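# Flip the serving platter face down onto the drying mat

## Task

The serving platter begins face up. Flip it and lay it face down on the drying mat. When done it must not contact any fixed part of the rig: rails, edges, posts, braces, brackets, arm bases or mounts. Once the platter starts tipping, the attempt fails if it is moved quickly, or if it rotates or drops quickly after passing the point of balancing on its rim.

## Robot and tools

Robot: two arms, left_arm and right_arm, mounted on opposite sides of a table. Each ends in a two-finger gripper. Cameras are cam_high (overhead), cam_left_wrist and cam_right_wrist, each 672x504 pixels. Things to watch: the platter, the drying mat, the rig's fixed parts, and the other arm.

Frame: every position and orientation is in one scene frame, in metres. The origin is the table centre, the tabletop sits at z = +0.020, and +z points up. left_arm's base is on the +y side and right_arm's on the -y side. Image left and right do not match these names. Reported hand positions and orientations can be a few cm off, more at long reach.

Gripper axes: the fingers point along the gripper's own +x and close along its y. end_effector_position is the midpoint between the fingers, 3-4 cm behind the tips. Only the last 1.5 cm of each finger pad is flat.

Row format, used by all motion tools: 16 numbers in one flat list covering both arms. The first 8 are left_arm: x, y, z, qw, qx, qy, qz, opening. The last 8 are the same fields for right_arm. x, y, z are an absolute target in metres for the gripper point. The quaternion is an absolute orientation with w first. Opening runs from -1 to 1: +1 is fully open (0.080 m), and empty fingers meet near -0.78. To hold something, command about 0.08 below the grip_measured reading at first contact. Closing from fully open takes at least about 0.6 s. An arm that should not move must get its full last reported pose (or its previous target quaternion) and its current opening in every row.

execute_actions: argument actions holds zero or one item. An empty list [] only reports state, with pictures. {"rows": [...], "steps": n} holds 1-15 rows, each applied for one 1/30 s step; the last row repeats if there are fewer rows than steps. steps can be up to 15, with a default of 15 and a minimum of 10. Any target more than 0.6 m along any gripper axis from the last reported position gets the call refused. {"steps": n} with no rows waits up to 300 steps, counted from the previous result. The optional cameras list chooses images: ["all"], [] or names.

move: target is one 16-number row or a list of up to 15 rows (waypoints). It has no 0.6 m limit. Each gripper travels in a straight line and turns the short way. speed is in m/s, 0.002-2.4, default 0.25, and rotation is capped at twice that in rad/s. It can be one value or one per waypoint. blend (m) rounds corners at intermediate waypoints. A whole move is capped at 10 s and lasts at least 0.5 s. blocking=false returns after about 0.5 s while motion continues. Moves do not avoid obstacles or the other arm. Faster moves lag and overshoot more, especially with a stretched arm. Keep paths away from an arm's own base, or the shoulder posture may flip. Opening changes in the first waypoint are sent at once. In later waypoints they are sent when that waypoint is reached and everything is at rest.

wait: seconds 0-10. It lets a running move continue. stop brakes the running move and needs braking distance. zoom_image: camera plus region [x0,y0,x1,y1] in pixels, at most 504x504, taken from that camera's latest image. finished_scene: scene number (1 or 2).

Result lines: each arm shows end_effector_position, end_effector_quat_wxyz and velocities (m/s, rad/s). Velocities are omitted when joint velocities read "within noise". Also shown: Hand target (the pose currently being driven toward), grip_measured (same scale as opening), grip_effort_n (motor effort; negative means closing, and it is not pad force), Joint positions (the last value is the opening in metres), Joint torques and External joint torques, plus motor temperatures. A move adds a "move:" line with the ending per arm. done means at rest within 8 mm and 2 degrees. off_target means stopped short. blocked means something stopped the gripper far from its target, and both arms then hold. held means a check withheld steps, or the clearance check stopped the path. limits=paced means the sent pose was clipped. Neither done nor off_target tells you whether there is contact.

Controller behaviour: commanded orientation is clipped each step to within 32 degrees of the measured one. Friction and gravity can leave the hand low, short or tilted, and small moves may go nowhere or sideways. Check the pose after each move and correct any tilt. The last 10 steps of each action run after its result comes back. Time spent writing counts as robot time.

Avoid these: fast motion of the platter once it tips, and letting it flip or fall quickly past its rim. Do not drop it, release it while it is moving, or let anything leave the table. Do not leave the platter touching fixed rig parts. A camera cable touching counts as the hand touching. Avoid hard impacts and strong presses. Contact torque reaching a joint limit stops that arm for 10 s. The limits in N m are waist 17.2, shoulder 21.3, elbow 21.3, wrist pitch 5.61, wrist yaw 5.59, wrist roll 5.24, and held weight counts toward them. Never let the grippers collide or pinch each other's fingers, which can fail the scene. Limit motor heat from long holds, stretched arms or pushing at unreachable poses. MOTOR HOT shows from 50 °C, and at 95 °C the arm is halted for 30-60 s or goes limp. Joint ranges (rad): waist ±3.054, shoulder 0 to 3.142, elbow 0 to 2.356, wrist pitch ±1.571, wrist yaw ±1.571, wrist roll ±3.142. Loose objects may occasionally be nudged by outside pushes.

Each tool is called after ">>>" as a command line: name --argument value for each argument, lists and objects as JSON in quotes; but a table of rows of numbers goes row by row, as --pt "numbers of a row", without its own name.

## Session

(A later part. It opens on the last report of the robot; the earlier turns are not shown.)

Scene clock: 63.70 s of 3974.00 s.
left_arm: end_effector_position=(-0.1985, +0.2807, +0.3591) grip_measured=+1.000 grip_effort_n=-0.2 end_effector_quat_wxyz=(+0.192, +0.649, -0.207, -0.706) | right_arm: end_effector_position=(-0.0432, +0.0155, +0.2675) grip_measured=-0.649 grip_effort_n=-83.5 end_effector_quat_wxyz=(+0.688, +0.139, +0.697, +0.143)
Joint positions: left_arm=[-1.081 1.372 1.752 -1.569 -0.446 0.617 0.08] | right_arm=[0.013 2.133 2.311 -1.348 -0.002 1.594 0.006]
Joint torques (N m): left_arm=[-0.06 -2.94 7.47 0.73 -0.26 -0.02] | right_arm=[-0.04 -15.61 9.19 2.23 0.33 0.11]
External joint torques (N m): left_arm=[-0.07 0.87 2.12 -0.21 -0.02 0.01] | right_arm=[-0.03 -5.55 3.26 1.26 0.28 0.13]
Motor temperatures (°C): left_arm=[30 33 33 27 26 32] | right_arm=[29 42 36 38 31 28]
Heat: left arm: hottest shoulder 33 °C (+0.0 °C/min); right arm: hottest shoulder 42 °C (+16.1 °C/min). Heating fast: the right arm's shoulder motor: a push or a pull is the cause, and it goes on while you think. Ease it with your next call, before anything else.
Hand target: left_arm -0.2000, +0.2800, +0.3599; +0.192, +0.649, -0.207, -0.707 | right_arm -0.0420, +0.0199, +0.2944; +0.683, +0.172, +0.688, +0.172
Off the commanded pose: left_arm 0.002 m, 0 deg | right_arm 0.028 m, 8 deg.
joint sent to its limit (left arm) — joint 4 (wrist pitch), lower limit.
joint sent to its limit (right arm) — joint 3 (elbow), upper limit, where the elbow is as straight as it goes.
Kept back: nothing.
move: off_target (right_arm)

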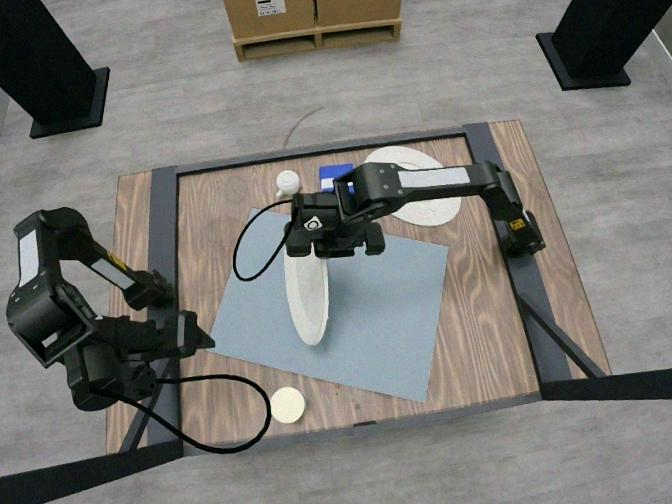

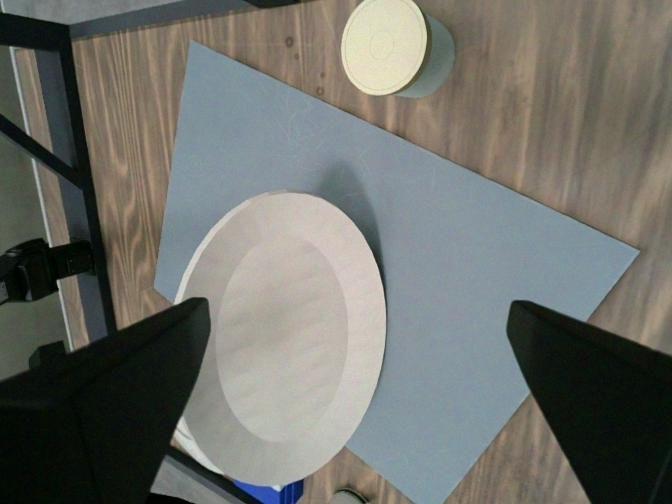

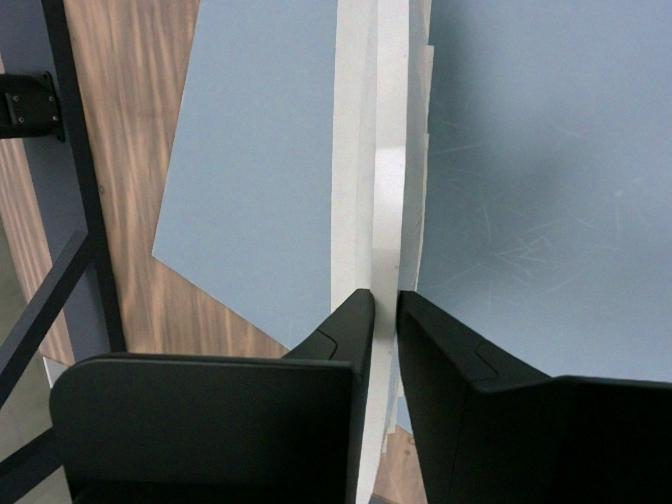

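>>> move --pt "-0.20 0.28 0.36 0.192 0.65 -0.206 -0.706 1 -0.042 -0.05 0.295 0.699 0.11 0.699 0.11 -0.75" --pt "-0.20 0.28 0.36 0.192 0.65 -0.206 -0.706 1 -0.042 -0.12 0.300 0.701 0.092 0.701 0.092 -0.75" --cameras '["all"]' --speed 0.06

Scene clock: 67.23 s of 3974.00 s.
left_arm: end_effector_position=(-0.1985, +0.2807, +0.3591) grip_measured=+1.000 grip_effort_n=-0.2 end_effector_quat_wxyz=(+0.192, +0.649, -0.207, -0.706) | right_arm: end_effector_position=(-0.0417, -0.1161, +0.2784) grip_measured=-0.649 grip_effort_n=-83.5 end_effector_quat_wxyz=(+0.703, +0.065, +0.705, +0.066)
Joint positions: left_arm=[-1.081 1.372 1.752 -1.569 -0.446 0.617 0.08] | right_arm=[0.024 1.759 1.887 -1.514 0.006 1.608 0.006]
Joint torques (N m): left_arm=[-0.05 -2.93 7.47 0.73 -0.26 -0.02] | right_arm=[0.27 -15.39 5.97 0.95 0.24 0.11]
External joint torques (N m): left_arm=[-0.05 0.92 2.1 -0.21 -0.02 0.01] | right_arm=[0.26 -8.17 0.22 0.33 0.18 0.12]
Heat: left arm: hottest shoulder 33 °C (+0.0 °C/min); right arm: hottest shoulder 45 °C (+18.2 °C/min). Heating fast: the right arm's shoulder motor: a push or a pull is the cause, and it goes on while you think. Ease it with your next call, before anything else.
Hand target: left_arm -0.2000, +0.2800, +0.3599; +0.192, +0.649, -0.207, -0.707 | right_arm -0.0419, -0.1205, +0.2995; +0.701, +0.092, +0.701, +0.092
Off the commanded pose: left_arm 0.002 m, 0 deg | right_arm 0.022 m, 4 deg.
joint sent to its limit (left arm) — joint 4 (wrist pitch), lower limit.
Kept back: nothing.
move: off_target (right_arm)

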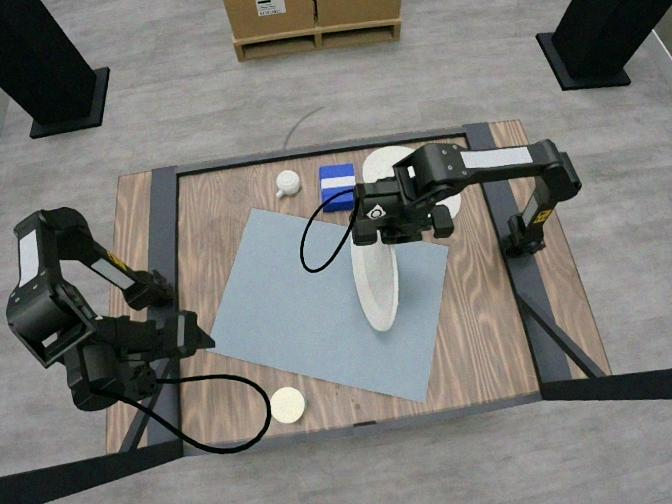

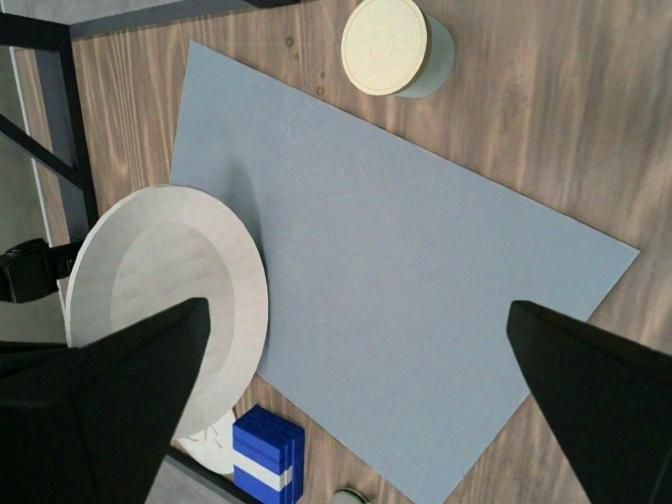

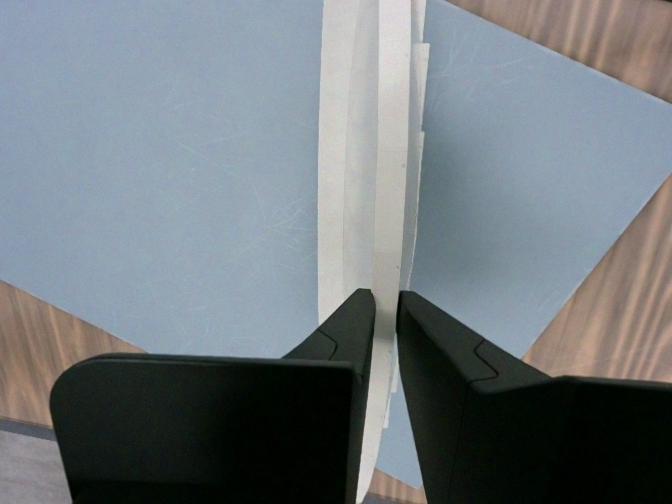

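>>> move --target '[-0.20,0.28,0.36,0.192,0.65,-0.206,-0.706,1,-0.06,-0.19,0.325,0.707,0.0,0.707,0.0,-0.75]' --cameras '["all"]' --speed 0.08

Scene clock: 71.70 s of 3974.00 s.
left_arm: end_effector_position=(-0.1985, +0.2807, +0.3591) grip_measured=+1.000 grip_effort_n=-0.2 end_effector_quat_wxyz=(+0.192, +0.649, -0.207, -0.706) | right_arm: end_effector_position=(-0.0591, -0.1833, +0.3091) grip_measured=-0.649 grip_effort_n=-83.5 end_effector_quat_wxyz=(+0.696, +0.080, +0.709, +0.081) end_effector_velocity=(+0.000, -0.007, -0.005) end_effector_angular_velocity=(-0.037, -0.002, +0.021)
Joint positions: left_arm=[-1.081 1.372 1.752 -1.569 -0.446 0.617 0.08] | right_arm=[0.095 1.516 1.751 -1.578 0.006 1.68 0.006]
Joint velocities: left_arm=[within noise] | right_arm=[-0.002 -0.002 -0.017 -0.022 -0.007 -0.022 0]
Joint torques (N m): left_arm=[-0.05 -2.93 7.47 0.73 -0.26 -0.02] | right_arm=[0.18 -11.9 6.22 0.38 -0.07 0.09]
External joint torques (N m): left_arm=[-0.05 0.94 2.09 -0.22 -0.02 0.01] | right_arm=[0.2 -6.84 0.67 -0.32 -0.13 0.11]
Heat: left arm: hottest shoulder 33 °C (+0.0 °C/min); right arm: hottest shoulder 46 °C (+19.1 °C/min). Heating fast: the right arm's shoulder motor: a push or a pull is the cause, and it goes on while you think. Ease it with your next call, before anything else.
Hand target: left_arm -0.2000, +0.2800, +0.3599; +0.192, +0.649, -0.207, -0.707 | right_arm -0.0599, -0.1900, +0.3240; +0.689, +0.099, +0.711, +0.100
Off the commanded pose: left_arm 0.002 m, 0 deg | right_arm 0.017 m, 13 deg.
joint sent to its limit (left arm) — joint 4 (wrist pitch), lower limit.
joint sent to its limit (right arm) — joint 4 (wrist pitch), lower limit.
Kept back: nothing.
move: off_target (right_arm)

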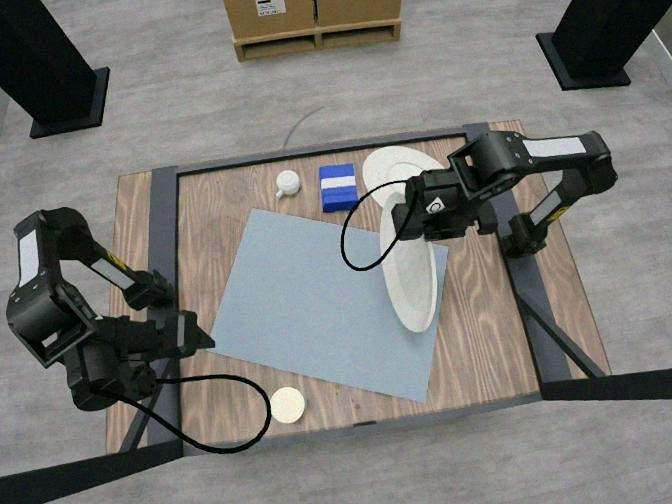

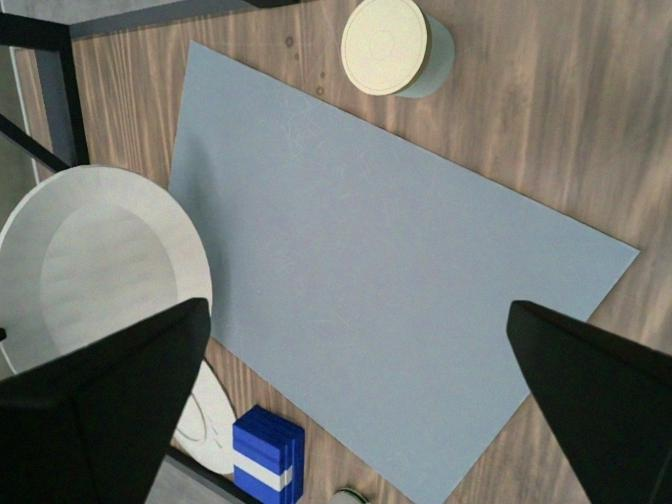

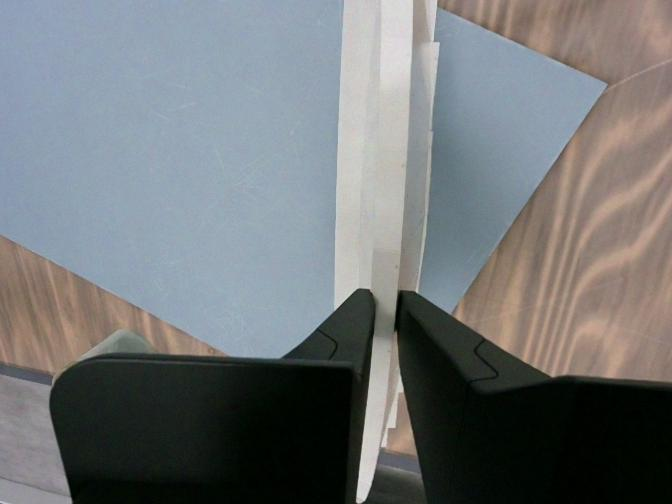

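>>> move --pt "-0.20 0.28 0.36 0.192 0.65 -0.206 -0.706 1 -0.06 -0.16 0.312 0.703 0.074 0.703 0.074 -0.75" --pt "-0.20 0.28 0.36 0.192 0.65 -0.206 -0.706 1 -0.06 -0.16 0.312 0.646 -0.288 0.572 0.416 -0.75" --cameras '["all"]' --speed 0.1

Scene clock: 78.93 s of 3974.00 s.
left_arm: end_effector_position=(-0.1985, +0.2807, +0.3591) grip_measured=+1.000 grip_effort_n=-0.2 end_effector_quat_wxyz=(+0.192, +0.649, -0.207, -0.706) | right_arm: end_effector_position=(-0.0597, -0.1614, +0.2922) grip_measured=-0.649 grip_effort_n=-83.5 end_effector_quat_wxyz=(+0.641, -0.300, +0.581, +0.402)
Joint positions: left_arm=[-1.081 1.372 1.752 -1.569 -0.446 0.617 0.08] | right_arm=[0.096 1.624 1.797 -1.578 0.02 0.638 0.006]
Joint torques (N m): left_arm=[-0.06 -2.93 7.46 0.73 -0.26 -0.02] | right_arm=[0.15 -10.33 9.42 0.32 0.2 -0.13]
External joint torques (N m): left_arm=[-0.04 0.91 2.08 -0.22 -0.02 0.01] | right_arm=[0.12 -4.29 3.75 -0.33 0.16 -0.12]
Heat: left arm: hottest shoulder 33 °C (+0.0 °C/min); right arm: hottest shoulder 45 °C (+18.0 °C/min).
Hand target: left_arm -0.2000, +0.2800, +0.3599; +0.192, +0.649, -0.207, -0.707 | right_arm -0.0599, -0.1607, +0.3113; +0.649, -0.279, +0.567, +0.424
Off the commanded pose: left_arm 0.002 m, 0 deg | right_arm 0.020 m, 2 deg.
joint sent to its limit (left arm) — joint 4 (wrist pitch), lower limit.
joint sent to its limit (right arm) — joint 4 (wrist pitch), lower limit.
Kept back: nothing.
move: off_target (right_arm)

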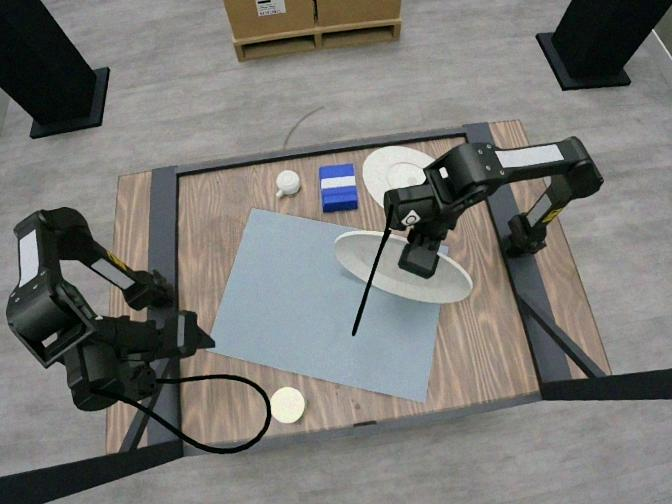

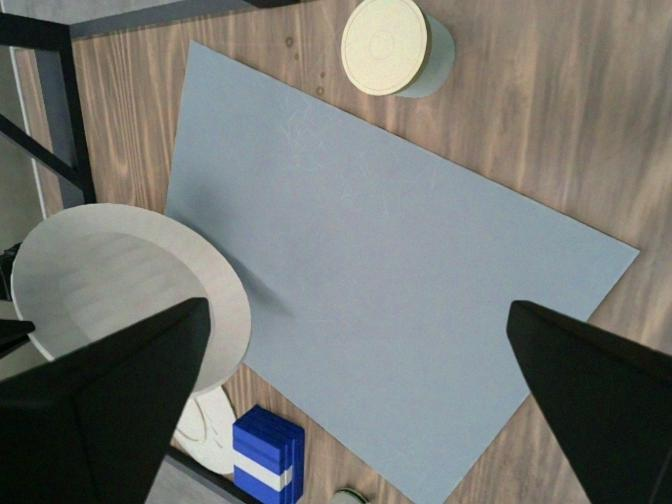

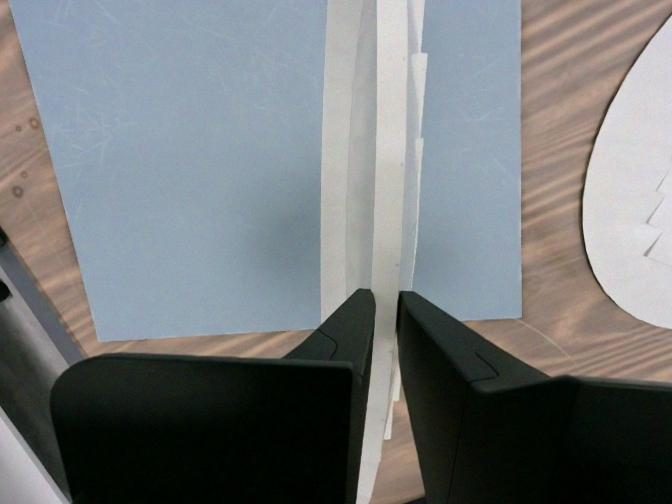

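>>> move --pt "-0.20 0.28 0.36 0.192 0.65 -0.206 -0.706 1 -0.06 -0.155 0.312 0.416 -0.572 0.288 0.646 -0.75" --cameras '["all"]' --speed 0.1

>>> move --pt "-0.20 0.28 0.36 0.192 0.65 -0.206 -0.706 1 -0.07 -0.15 0.310 0.074 -0.703 -0.074 0.703 -0.75" --cameras '["all"]' --speed 0.1

Scene clock: 84.93 s of 3974.00 s.
left_arm: end_effector_position=(-0.1985, +0.2807, +0.3591) grip_measured=+1.000 grip_effort_n=-0.2 end_effector_quat_wxyz=(+0.192, +0.649, -0.207, -0.706) | right_arm: end_effector_position=(-0.0601, -0.1572, +0.2937) grip_measured=-0.649 grip_effort_n=-83.5 end_effector_quat_wxyz=(+0.406, -0.579, +0.301, +0.639)
Joint positions: left_arm=[-1.081 1.372 1.752 -1.569 -0.446 0.617 0.08] | right_arm=[0.096 1.637 1.816 -1.578 0.02 -0.409 0.006]
Joint torques (N m): left_arm=[-0.05 -2.93 7.48 0.73 -0.26 -0.02] | right_arm=[-0.05 -10.01 9.56 0.4 0.05 -0.07]
External joint torques (N m): left_arm=[-0.05 0.89 2.12 -0.22 -0.02 0.01] | right_arm=[-0.07 -3.82 3.92 -0.23 0.06 -0.07]
Motor temperatures (°C): left_arm=[30 33 33 27 26 31] | right_arm=[28 44 38 33 31 27]
Heat: left arm: hottest shoulder 33 °C (+0.0 °C/min); right arm: hottest shoulder 44 °C (+16.0 °C/min).
Hand target: left_arm -0.2000, +0.2800, +0.3599; +0.192, +0.649, -0.207, -0.707 | right_arm -0.0600, -0.1557, +0.3114; -0.423, +0.565, -0.280, -0.651
Off the commanded pose: left_arm 0.002 m, 0 deg | right_arm 0.018 m, 2 deg.
joint sent to its limit (left arm) — joint 4 (wrist pitch), lower limit.
joint sent to its limit (right arm) — joint 4 (wrist pitch), lower limit.
Kept back: nothing.
move: off_target (right_arm)

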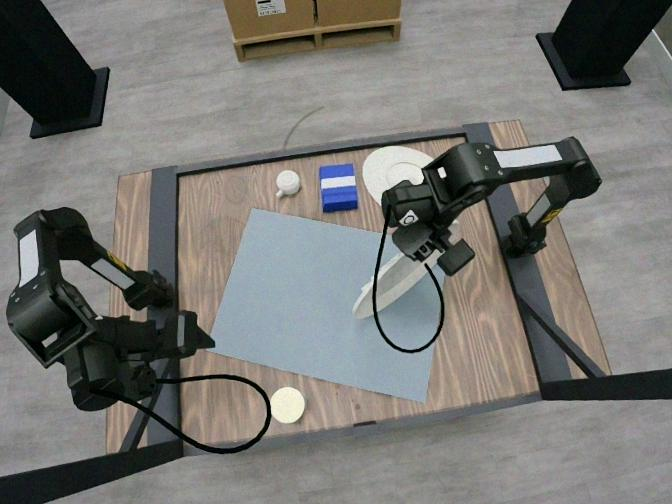

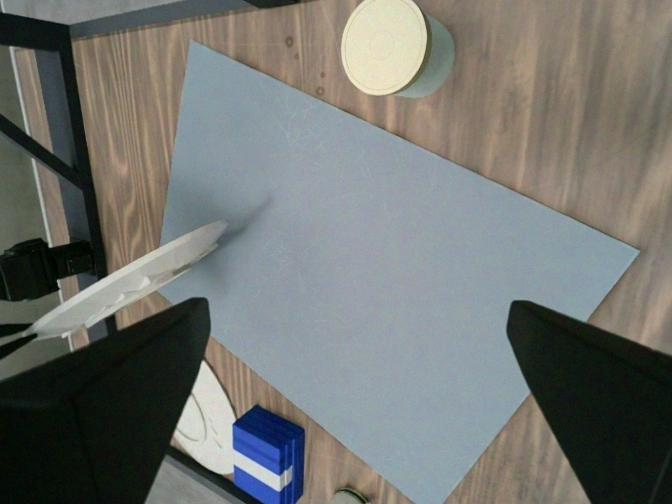

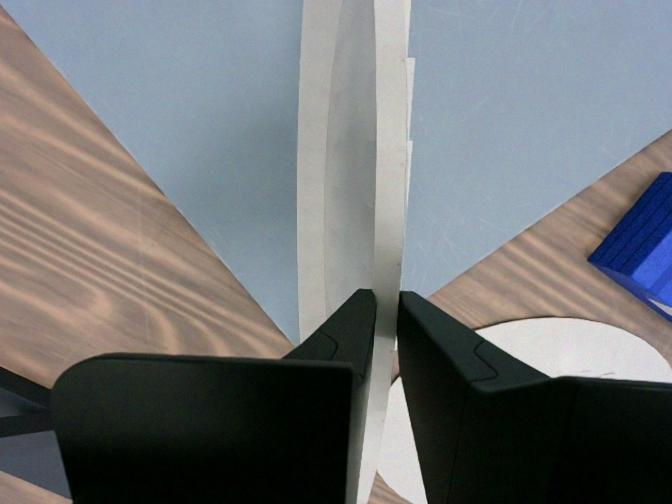

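Scene clock: 90.47 s of 3974.00 s.
left_arm: end_effector_position=(-0.1985, +0.2807, +0.3591) grip_measured=+1.000 grip_effort_n=-0.2 end_effector_quat_wxyz=(+0.192, +0.649, -0.207, -0.706) | right_arm: end_effector_position=(-0.0697, -0.1522, +0.2920) grip_measured=-0.652 grip_effort_n=-83.5 end_effector_quat_wxyz=(+0.062, -0.705, -0.057, +0.705)
Joint positions: left_arm=[-1.081 1.372 1.752 -1.569 -0.446 0.617 0.08] | right_arm=[0.127 1.662 1.837 -1.578 0.024 -1.423 0.006]
Joint torques (N m): left_arm=[-0.05 -2.94 7.47 0.73 -0.26 -0.02] | right_arm=[0.3 -9.96 9.52 0.24 0.2 -0.17]
External joint torques (N m): left_arm=[-0.02 0.93 2.11 -0.21 -0.02 0.01] | right_arm=[0.3 -3.67 3.94 -0.34 0.23 -0.17]
Heat: left arm: hottest elbow 34 °C (+4.0 °C/min); right arm: hottest shoulder 43 °C (+14.1 °C/min).
Hand target: left_arm -0.2000, +0.2800, +0.3599; +0.192, +0.649, -0.207, -0.707 | right_arm -0.0699, -0.1507, +0.3095; -0.081, +0.701, +0.082, -0.703
Off the commanded pose: left_arm 0.002 m, 0 deg | right_arm 0.018 m, 2 deg.
joint sent to its limit (left arm) — joint 4 (wrist pitch), lower limit.
joint sent to its limit (right arm) — joint 4 (wrist pitch), lower limit.
Kept back: nothing.
move: off_target (right_arm)

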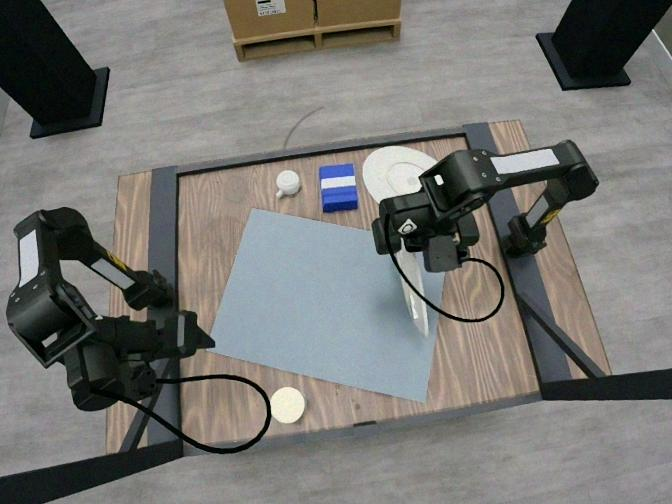

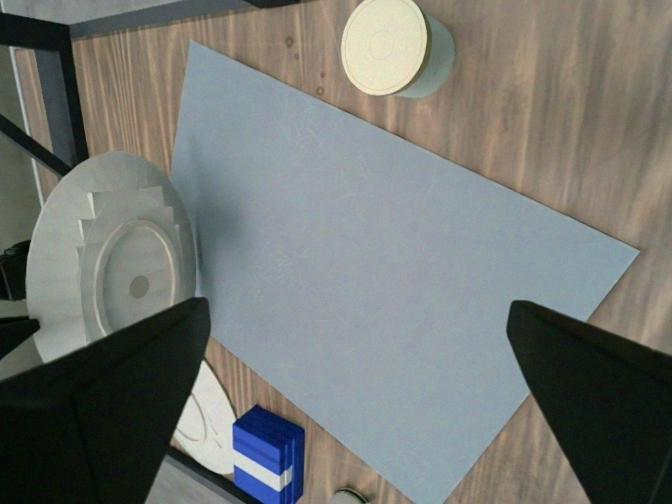

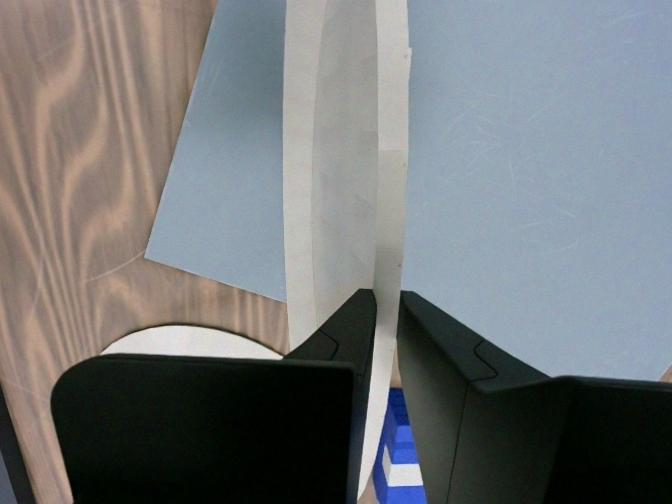

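>>> move --pt "-0.20 0.28 0.36 0.192 0.65 -0.206 -0.706 1 -0.075 -0.04 0.295 0.153 -0.690 -0.153 0.690 -0.75" --cameras '["all"]' --speed 0.08

>>> zoom_image --camera "cam_left_wrist" --region '[0, 100, 350, 450]'

Scene clock: 93.23 s of 3974.00 s.
left_arm: end_effector_position=(-0.1985, +0.2807, +0.3591) grip_measured=+1.000 grip_effort_n=-0.7 end_effector_quat_wxyz=(+0.192, +0.649, -0.207, -0.706) | right_arm: end_effector_position=(-0.0761, -0.0489, +0.2696) grip_measured=-0.655 grip_effort_n=-83.5 end_effector_quat_wxyz=(+0.120, -0.698, -0.123, +0.695)
Joint positions: left_arm=[-1.081 1.372 1.752 -1.569 -0.446 0.617 0.08] | right_arm=[0.116 1.889 1.979 -1.318 0.048 -1.451 0.006]
Joint torques (N m): left_arm=[-0.05 -2.93 7.46 0.73 -0.26 -0.01] | right_arm=[-0.56 -13.02 10.22 1.95 0.22 -0.09]
External joint torques (N m): left_arm=[-0.04 0.87 2.09 -0.23 -0.02 0.02] | right_arm=[-0.52 -4.48 4.18 1.1 0.24 -0.11]
Heat: left arm: hottest elbow 34 °C (+4.1 °C/min); right arm: hottest shoulder 43 °C (+14.2 °C/min).
Hand target: left_arm -0.2000, +0.2800, +0.3599; +0.192, +0.649, -0.207, -0.707 | right_arm -0.0749, -0.0414, +0.2951; -0.153, +0.690, +0.153, -0.690
Off the commanded pose: left_arm 0.002 m, 0 deg | right_arm 0.027 m, 5 deg.
joint sent to its limit (left arm) — joint 4 (wrist pitch), lower limit.
Kept back: nothing.
move: off_target (right_arm)

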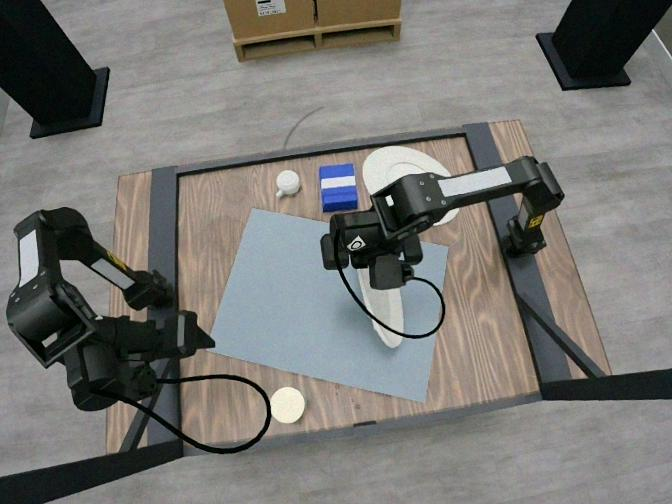

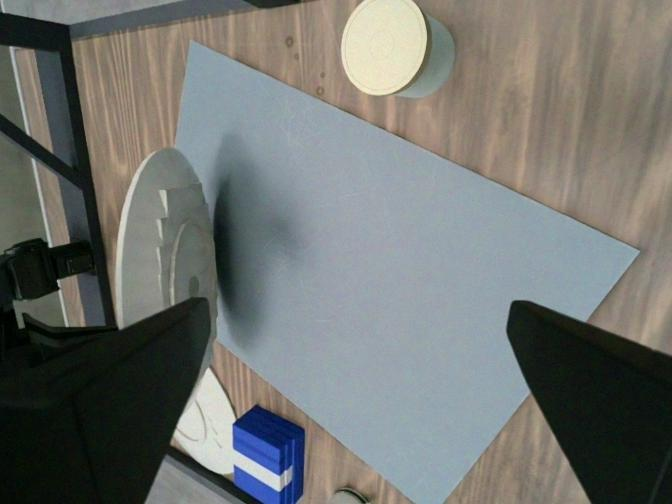

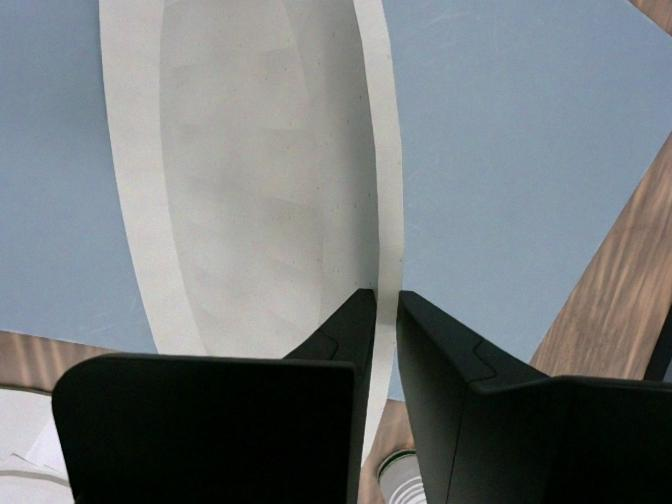

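Scaled by 1.440 from the camera's 672x504 image, which has a finer 960x720 frame.

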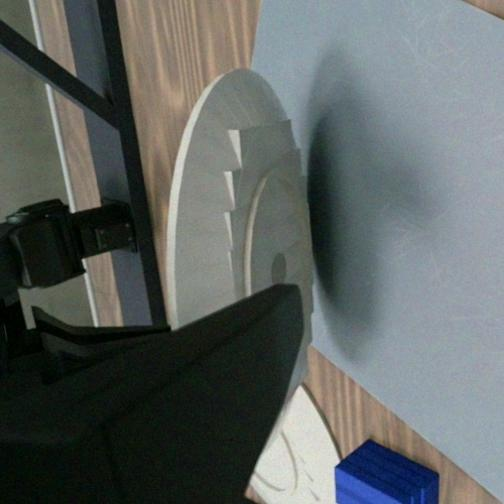

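>>> move --pt "-0.20 0.28 0.36 0.192 0.65 -0.206 -0.706 1 -0.075 0.02 0.300 0.213 -0.674 -0.213 0.674 -0.75" --cameras '["all"]' --speed 0.07

>>> zoom_image --camera "cam_left_wrist" --region '[0, 100, 350, 450]'

Scene clock: 95.83 s of 3974.00 s.
left_arm: end_effector_position=(-0.1985, +0.2807, +0.3591) grip_measured=+1.000 grip_effort_n=-0.2 end_effector_quat_wxyz=(+0.192, +0.649, -0.207, -0.706) | right_arm: end_effector_position=(-0.0766, +0.0158, +0.3010) grip_measured=-0.746 grip_effort_n=-18.8 end_effector_quat_wxyz=(+0.212, -0.672, -0.212, +0.677)
Joint positions: left_arm=[-1.081 1.372 1.752 -1.569 -0.446 0.617 0.08] | right_arm=[0.103 1.961 2.099 -1.103 0.062 -1.471 0.001]
Joint torques (N m): left_arm=[-0.04 -2.93 7.47 0.73 -0.26 -0.02] | right_arm=[-0.42 -9.7 6.68 1.21 0.16 -0.13]
External joint torques (N m): left_arm=[-0.03 0.84 2.13 -0.22 -0.02 0.01] | right_arm=[-0.45 -0.48 0.4 -0.02 0.17 -0.16]
Heat: left arm: hottest elbow 34 °C (+4.0 °C/min); right arm: hottest shoulder 43 °C (+13.0 °C/min).
Hand target: left_arm -0.2000, +0.2800, +0.3599; +0.192, +0.649, -0.207, -0.707 | right_arm -0.0749, +0.0200, +0.3000; -0.213, +0.674, +0.213, -0.674
Off the commanded pose: left_arm 0.002 m, 0 deg | right_arm 0.005 m, 0 deg.
joint sent to its limit (left arm) — joint 4 (wrist pitch), lower limit.
Kept back: nothing.
move: done

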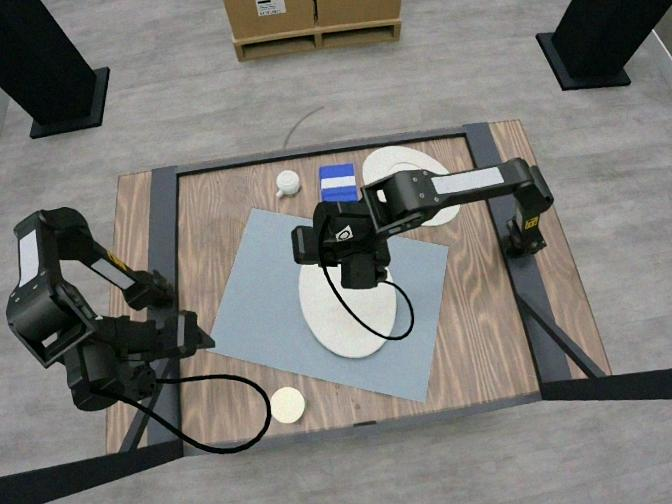

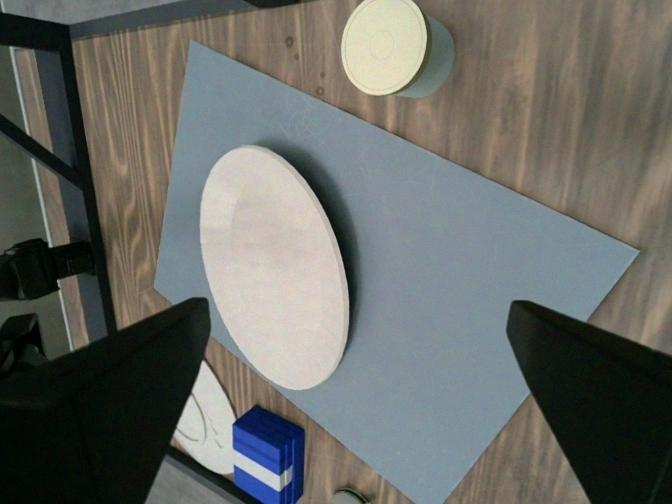

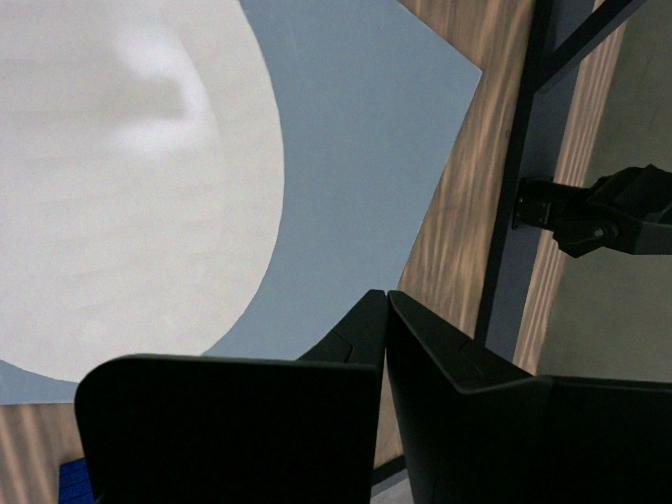

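Scaled by 1.440 from the camera's 672x504 image, which has a finer 960x720 frame.

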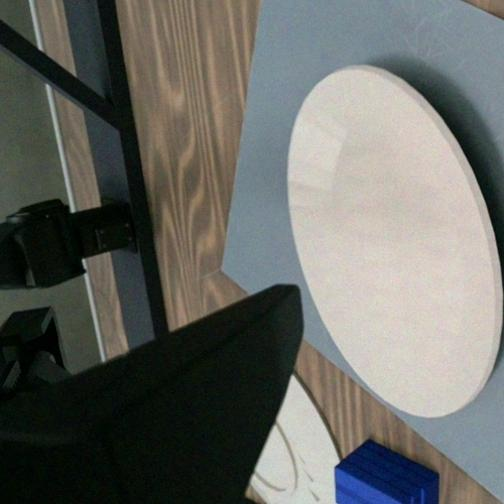

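>>> move --pt "-0.20 0.28 0.36 0.192 0.65 -0.206 -0.706 1 -0.09 -0.12 0.300 0.271 -0.653 -0.271 0.653 0.25" --pt "-0.20 0.28 0.36 0.192 0.65 -0.206 -0.706 1 -0.09 -0.25 0.15 0.271 -0.653 -0.271 0.653 0.25" --cameras '["all"]' --speed 0.25

>>> zoom_image --camera "cam_high" --region '[230, 200, 480, 410]'

Scene clock: 99.10 s of 3974.00 s.
left_arm: end_effector_position=(-0.1985, +0.2807, +0.3591) grip_measured=+1.000 grip_effort_n=-0.2 end_effector_quat_wxyz=(+0.192, +0.649, -0.207, -0.706) | right_arm: end_effector_position=(-0.0913, -0.2475, +0.1543) grip_measured=+0.246 grip_effort_n=16.0 end_effector_quat_wxyz=(+0.273, -0.650, -0.273, +0.654)
Joint positions: left_arm=[-1.081 1.372 1.752 -1.569 -0.446 0.617 0.08] | right_arm=[0.509 0.743 0.461 -0.565 0.36 -1.184 0.046]
Joint torques (N m): left_arm=[-0.05 -2.93 7.47 0.73 -0.26 -0.02] | right_arm=[0.19 -2.22 4.51 0.96 0.31 0.14]
External joint torques (N m): left_arm=[-0.03 0.87 2.11 -0.23 -0.03 0.01] | right_arm=[0.2 -1.1 -2.37 -0.41 0.17 0.1]
Heat: left arm: hottest elbow 34 °C (+3.0 °C/min); right arm: hottest shoulder 42 °C (+12.2 °C/min).
Hand target: left_arm -0.2000, +0.2800, +0.3599; +0.192, +0.649, -0.207, -0.707 | right_arm -0.0899, -0.2500, +0.1499; -0.271, +0.653, +0.271, -0.653
Off the commanded pose: left_arm 0.002 m, 0 deg | right_arm 0.005 m, 1 deg.
joint sent to its limit (left arm) — joint 4 (wrist pitch), lower limit.
Kept back: nothing.
move: done

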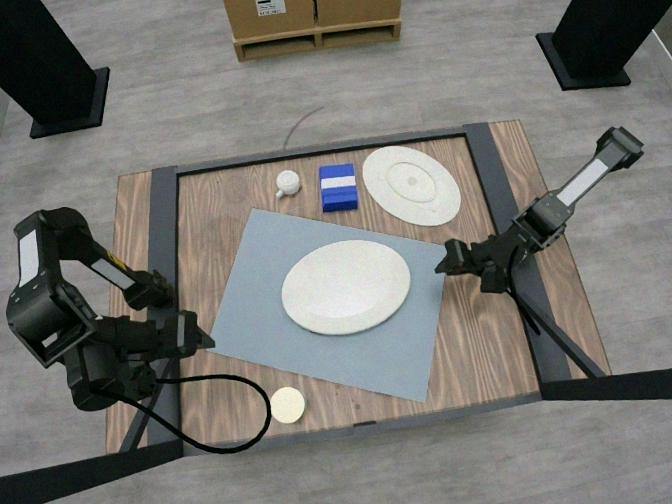

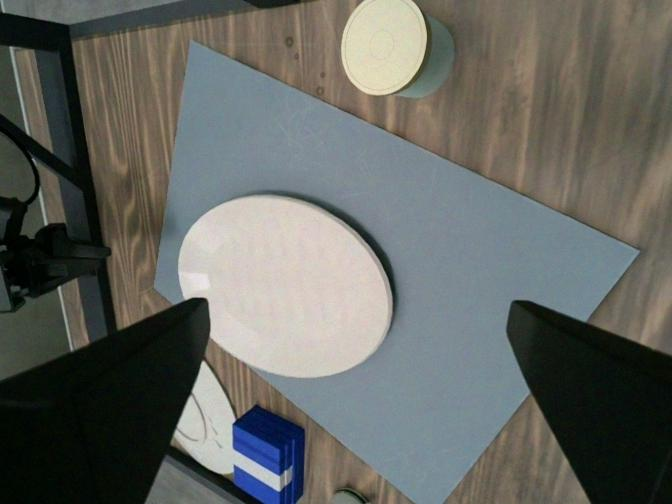

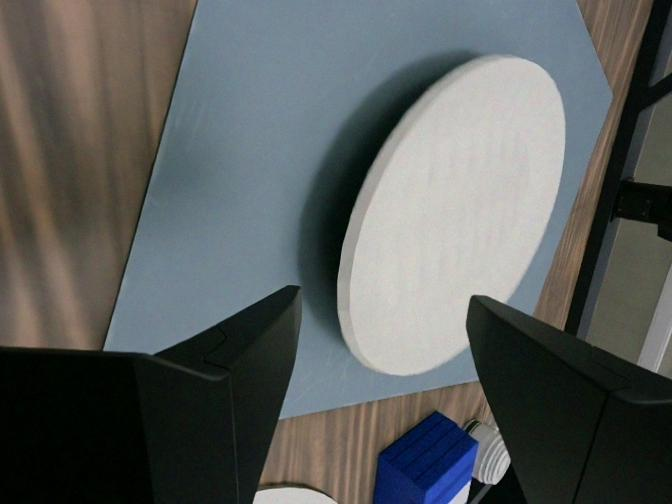

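Scaled by 2.016 from the camera's 672x504 image, which has a finer 960x720 frame.

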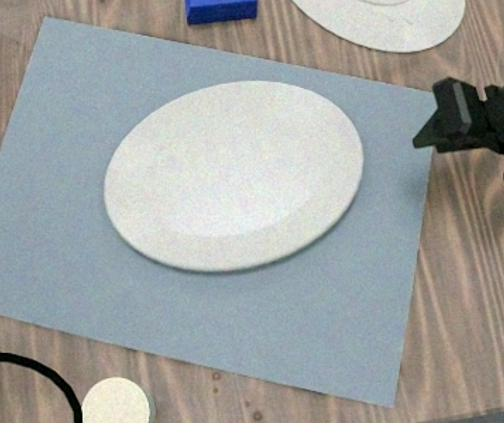

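>>> move --pt "0.04 0.12 0.20 0.123 0.696 -0.123 -0.696 -0.8 -0.16 -0.17 0.15 0.123 -0.696 -0.123 0.696 -0.8" --pt "0.037 0.104 0.066 0.123 0.696 -0.123 -0.696 -0.8 -0.157 -0.155 0.066 0.123 -0.696 -0.123 0.696 -0.8" --cameras '["all"]' --speed 0.15

>>> zoom_image --camera "cam_high" --region '[230, 200, 480, 410]'

Scene clock: 106.13 s of 3974.00 s.
left_arm: end_effector_position=(+0.0401, +0.0918, +0.0872) grip_measured=-0.768 grip_effort_n=-83.5 end_effector_quat_wxyz=(+0.146, +0.697, -0.147, -0.687) end_effector_velocity=(-0.001, +0.009, -0.001) end_effector_angular_velocity=(+0.054, -0.003, +0.022) | right_arm: end_effector_position=(-0.1587, -0.1518, +0.0723) grip_measured=-0.763 grip_effort_n=-83.5 end_effector_quat_wxyz=(+0.131, -0.694, -0.128, +0.696)
Joint positions: left_arm=[0.146 1.719 0.996 -0.433 0.053 1.725 0] | right_arm=[0.454 1.672 0.896 -0.463 0.161 -1.124 0.001]
Joint velocities: left_arm=[-0.007 -0.002 0.012 -0.066 -0.022 -0.022 0] | right_arm=[within noise]
Joint torques (N m): left_arm=[-0.27 -2.87 3.49 0.24 0.16 -0.07] | right_arm=[-0.3 -6.39 3.59 0.82 -0.13 -0.08]
External joint torques (N m): left_arm=[-0.25 4.03 -2.11 -0.74 0.08 -0.05] | right_arm=[-0.3 0.01 -1.96 -0.02 -0.19 -0.09]
Heat: left arm: hottest shoulder 33 °C (+0.0 °C/min); right arm: hottest shoulder 40 °C (+6.1 °C/min).
Hand target: left_arm +0.0370, +0.1046, +0.0670; +0.123, +0.696, -0.123, -0.696 | right_arm -0.1569, -0.1550, +0.0662; -0.123, +0.696, +0.123, -0.696
Off the commanded pose: left_arm 0.025 m, 4 deg | right_arm 0.007 m, 1 deg.
Kept back: nothing.
move: off_target (left_arm)

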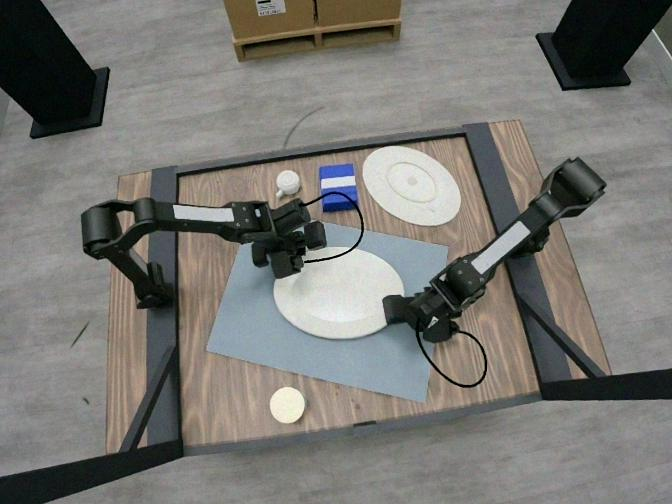

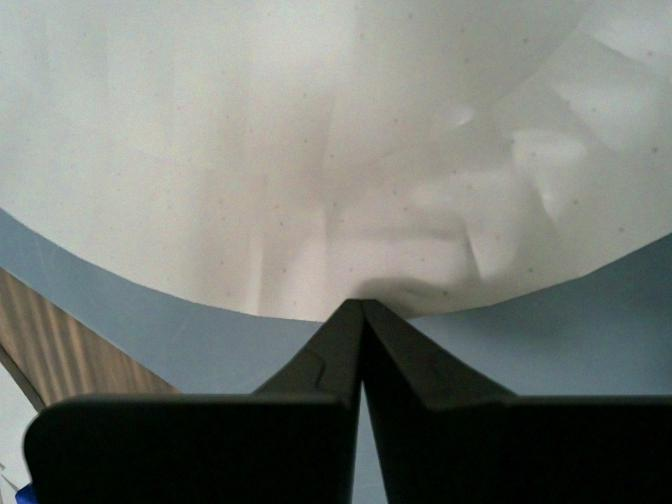

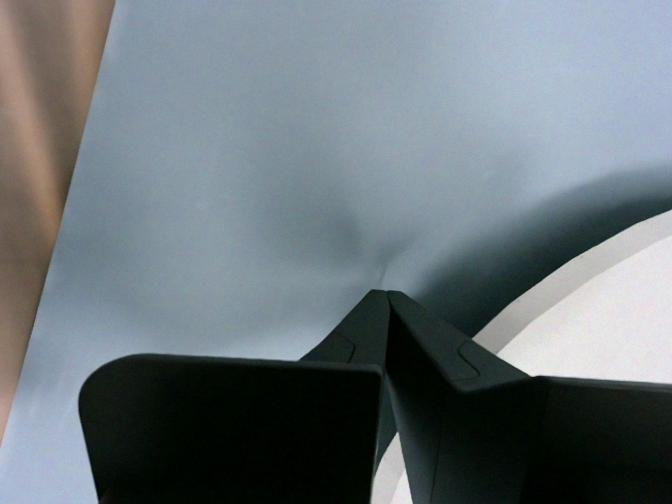

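Scaled by 2.016 from the camera's 672x504 image, which has a finer 960x720 frame.

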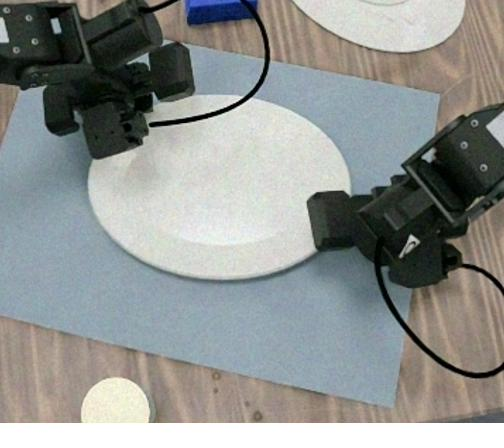

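>>> move --pt "0.05 0.10 0.13 0.123 0.696 -0.123 -0.696 -0.8 -0.16 -0.16 0.066 0.123 -0.696 -0.123 0.696 -0.8" --pt "0.08 0.09 0.12 0.123 0.696 -0.123 -0.696 -0.8 -0.17 -0.155 0.066 0.123 -0.696 -0.123 0.696 -0.8" --pt "0.08 0.09 0.066 0.123 0.696 -0.123 -0.696 -0.8 -0.17 -0.155 0.066 0.123 -0.696 -0.123 0.696 -0.8" --cameras '["all"]' --speed 0.1

>>> zoom_image --camera "cam_high" --region '[230, 200, 480, 410]'

Scene clock: 108.70 s of 3974.00 s.
left_arm: end_effector_position=(+0.0812, +0.0875, +0.0724) grip_measured=-0.768 grip_effort_n=-83.5 end_effector_quat_wxyz=(+0.129, +0.699, -0.128, -0.692) | right_arm: end_effector_position=(-0.1685, -0.1571, +0.0664) grip_measured=-0.763 grip_effort_n=-83.5 end_effector_quat_wxyz=(+0.122, -0.695, -0.124, +0.698)
Joint positions: left_arm=[0.265 1.824 1.08 -0.474 0.091 1.837 0] | right_arm=[0.488 1.694 0.901 -0.467 0.162 -1.094 0.001]
Joint torques (N m): left_arm=[0.03 -5.54 5.68 0.88 0.33 0.05] | right_arm=[0.19 -6.47 5.75 0.44 0.21 0.12]
External joint torques (N m): left_arm=[0.02 2.07 0 0.01 0.23 0.06] | right_arm=[0.21 0.08 0.18 -0.39 0.15 0.1]
Motor temperatures (°C): left_arm=[30 33 33 27 26 31] | right_arm=[28 39 38 32 31 27]
Heat: left arm: hottest shoulder 33 °C (+0.0 °C/min); right arm: hottest shoulder 39 °C (+5.0 °C/min).
Hand target: left_arm +0.0800, +0.0901, +0.0661; +0.123, +0.696, -0.123, -0.696 | right_arm -0.1700, -0.1550, +0.0660; -0.123, +0.696, +0.123, -0.696
Off the commanded pose: left_arm 0.007 m, 1 deg | right_arm 0.003 m, 0 deg.
Kept back: nothing.
move: done

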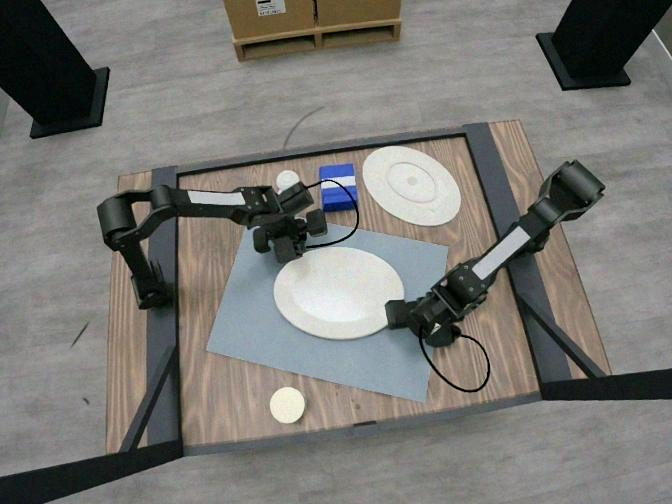

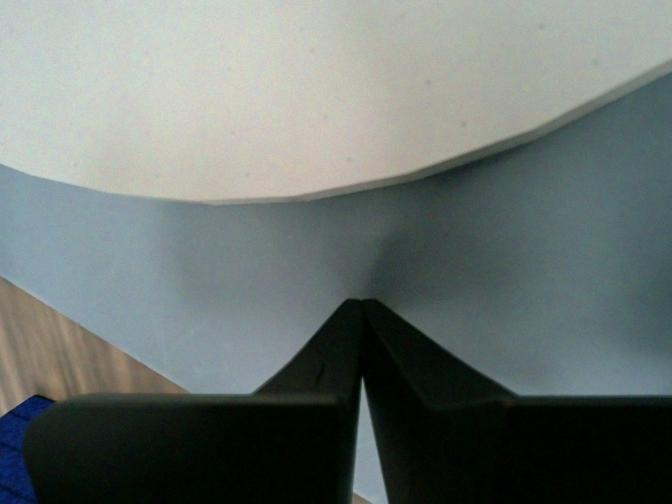

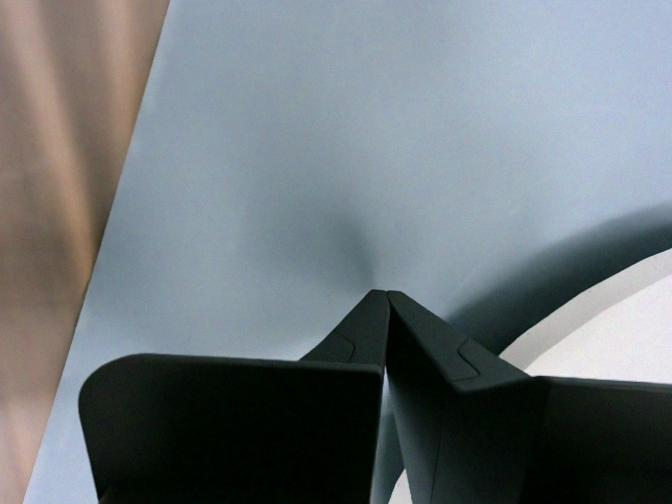

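Scaled by 2.016 from the camera's 672x504 image, which has a finer 960x720 frame.

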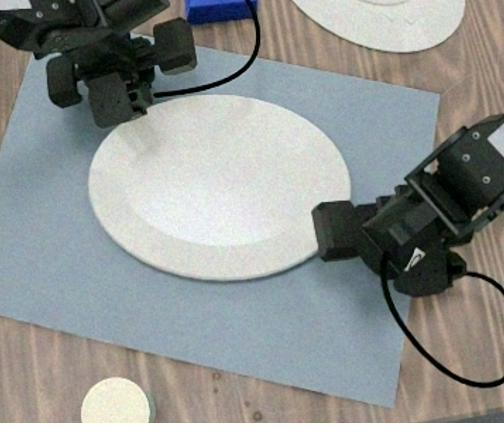

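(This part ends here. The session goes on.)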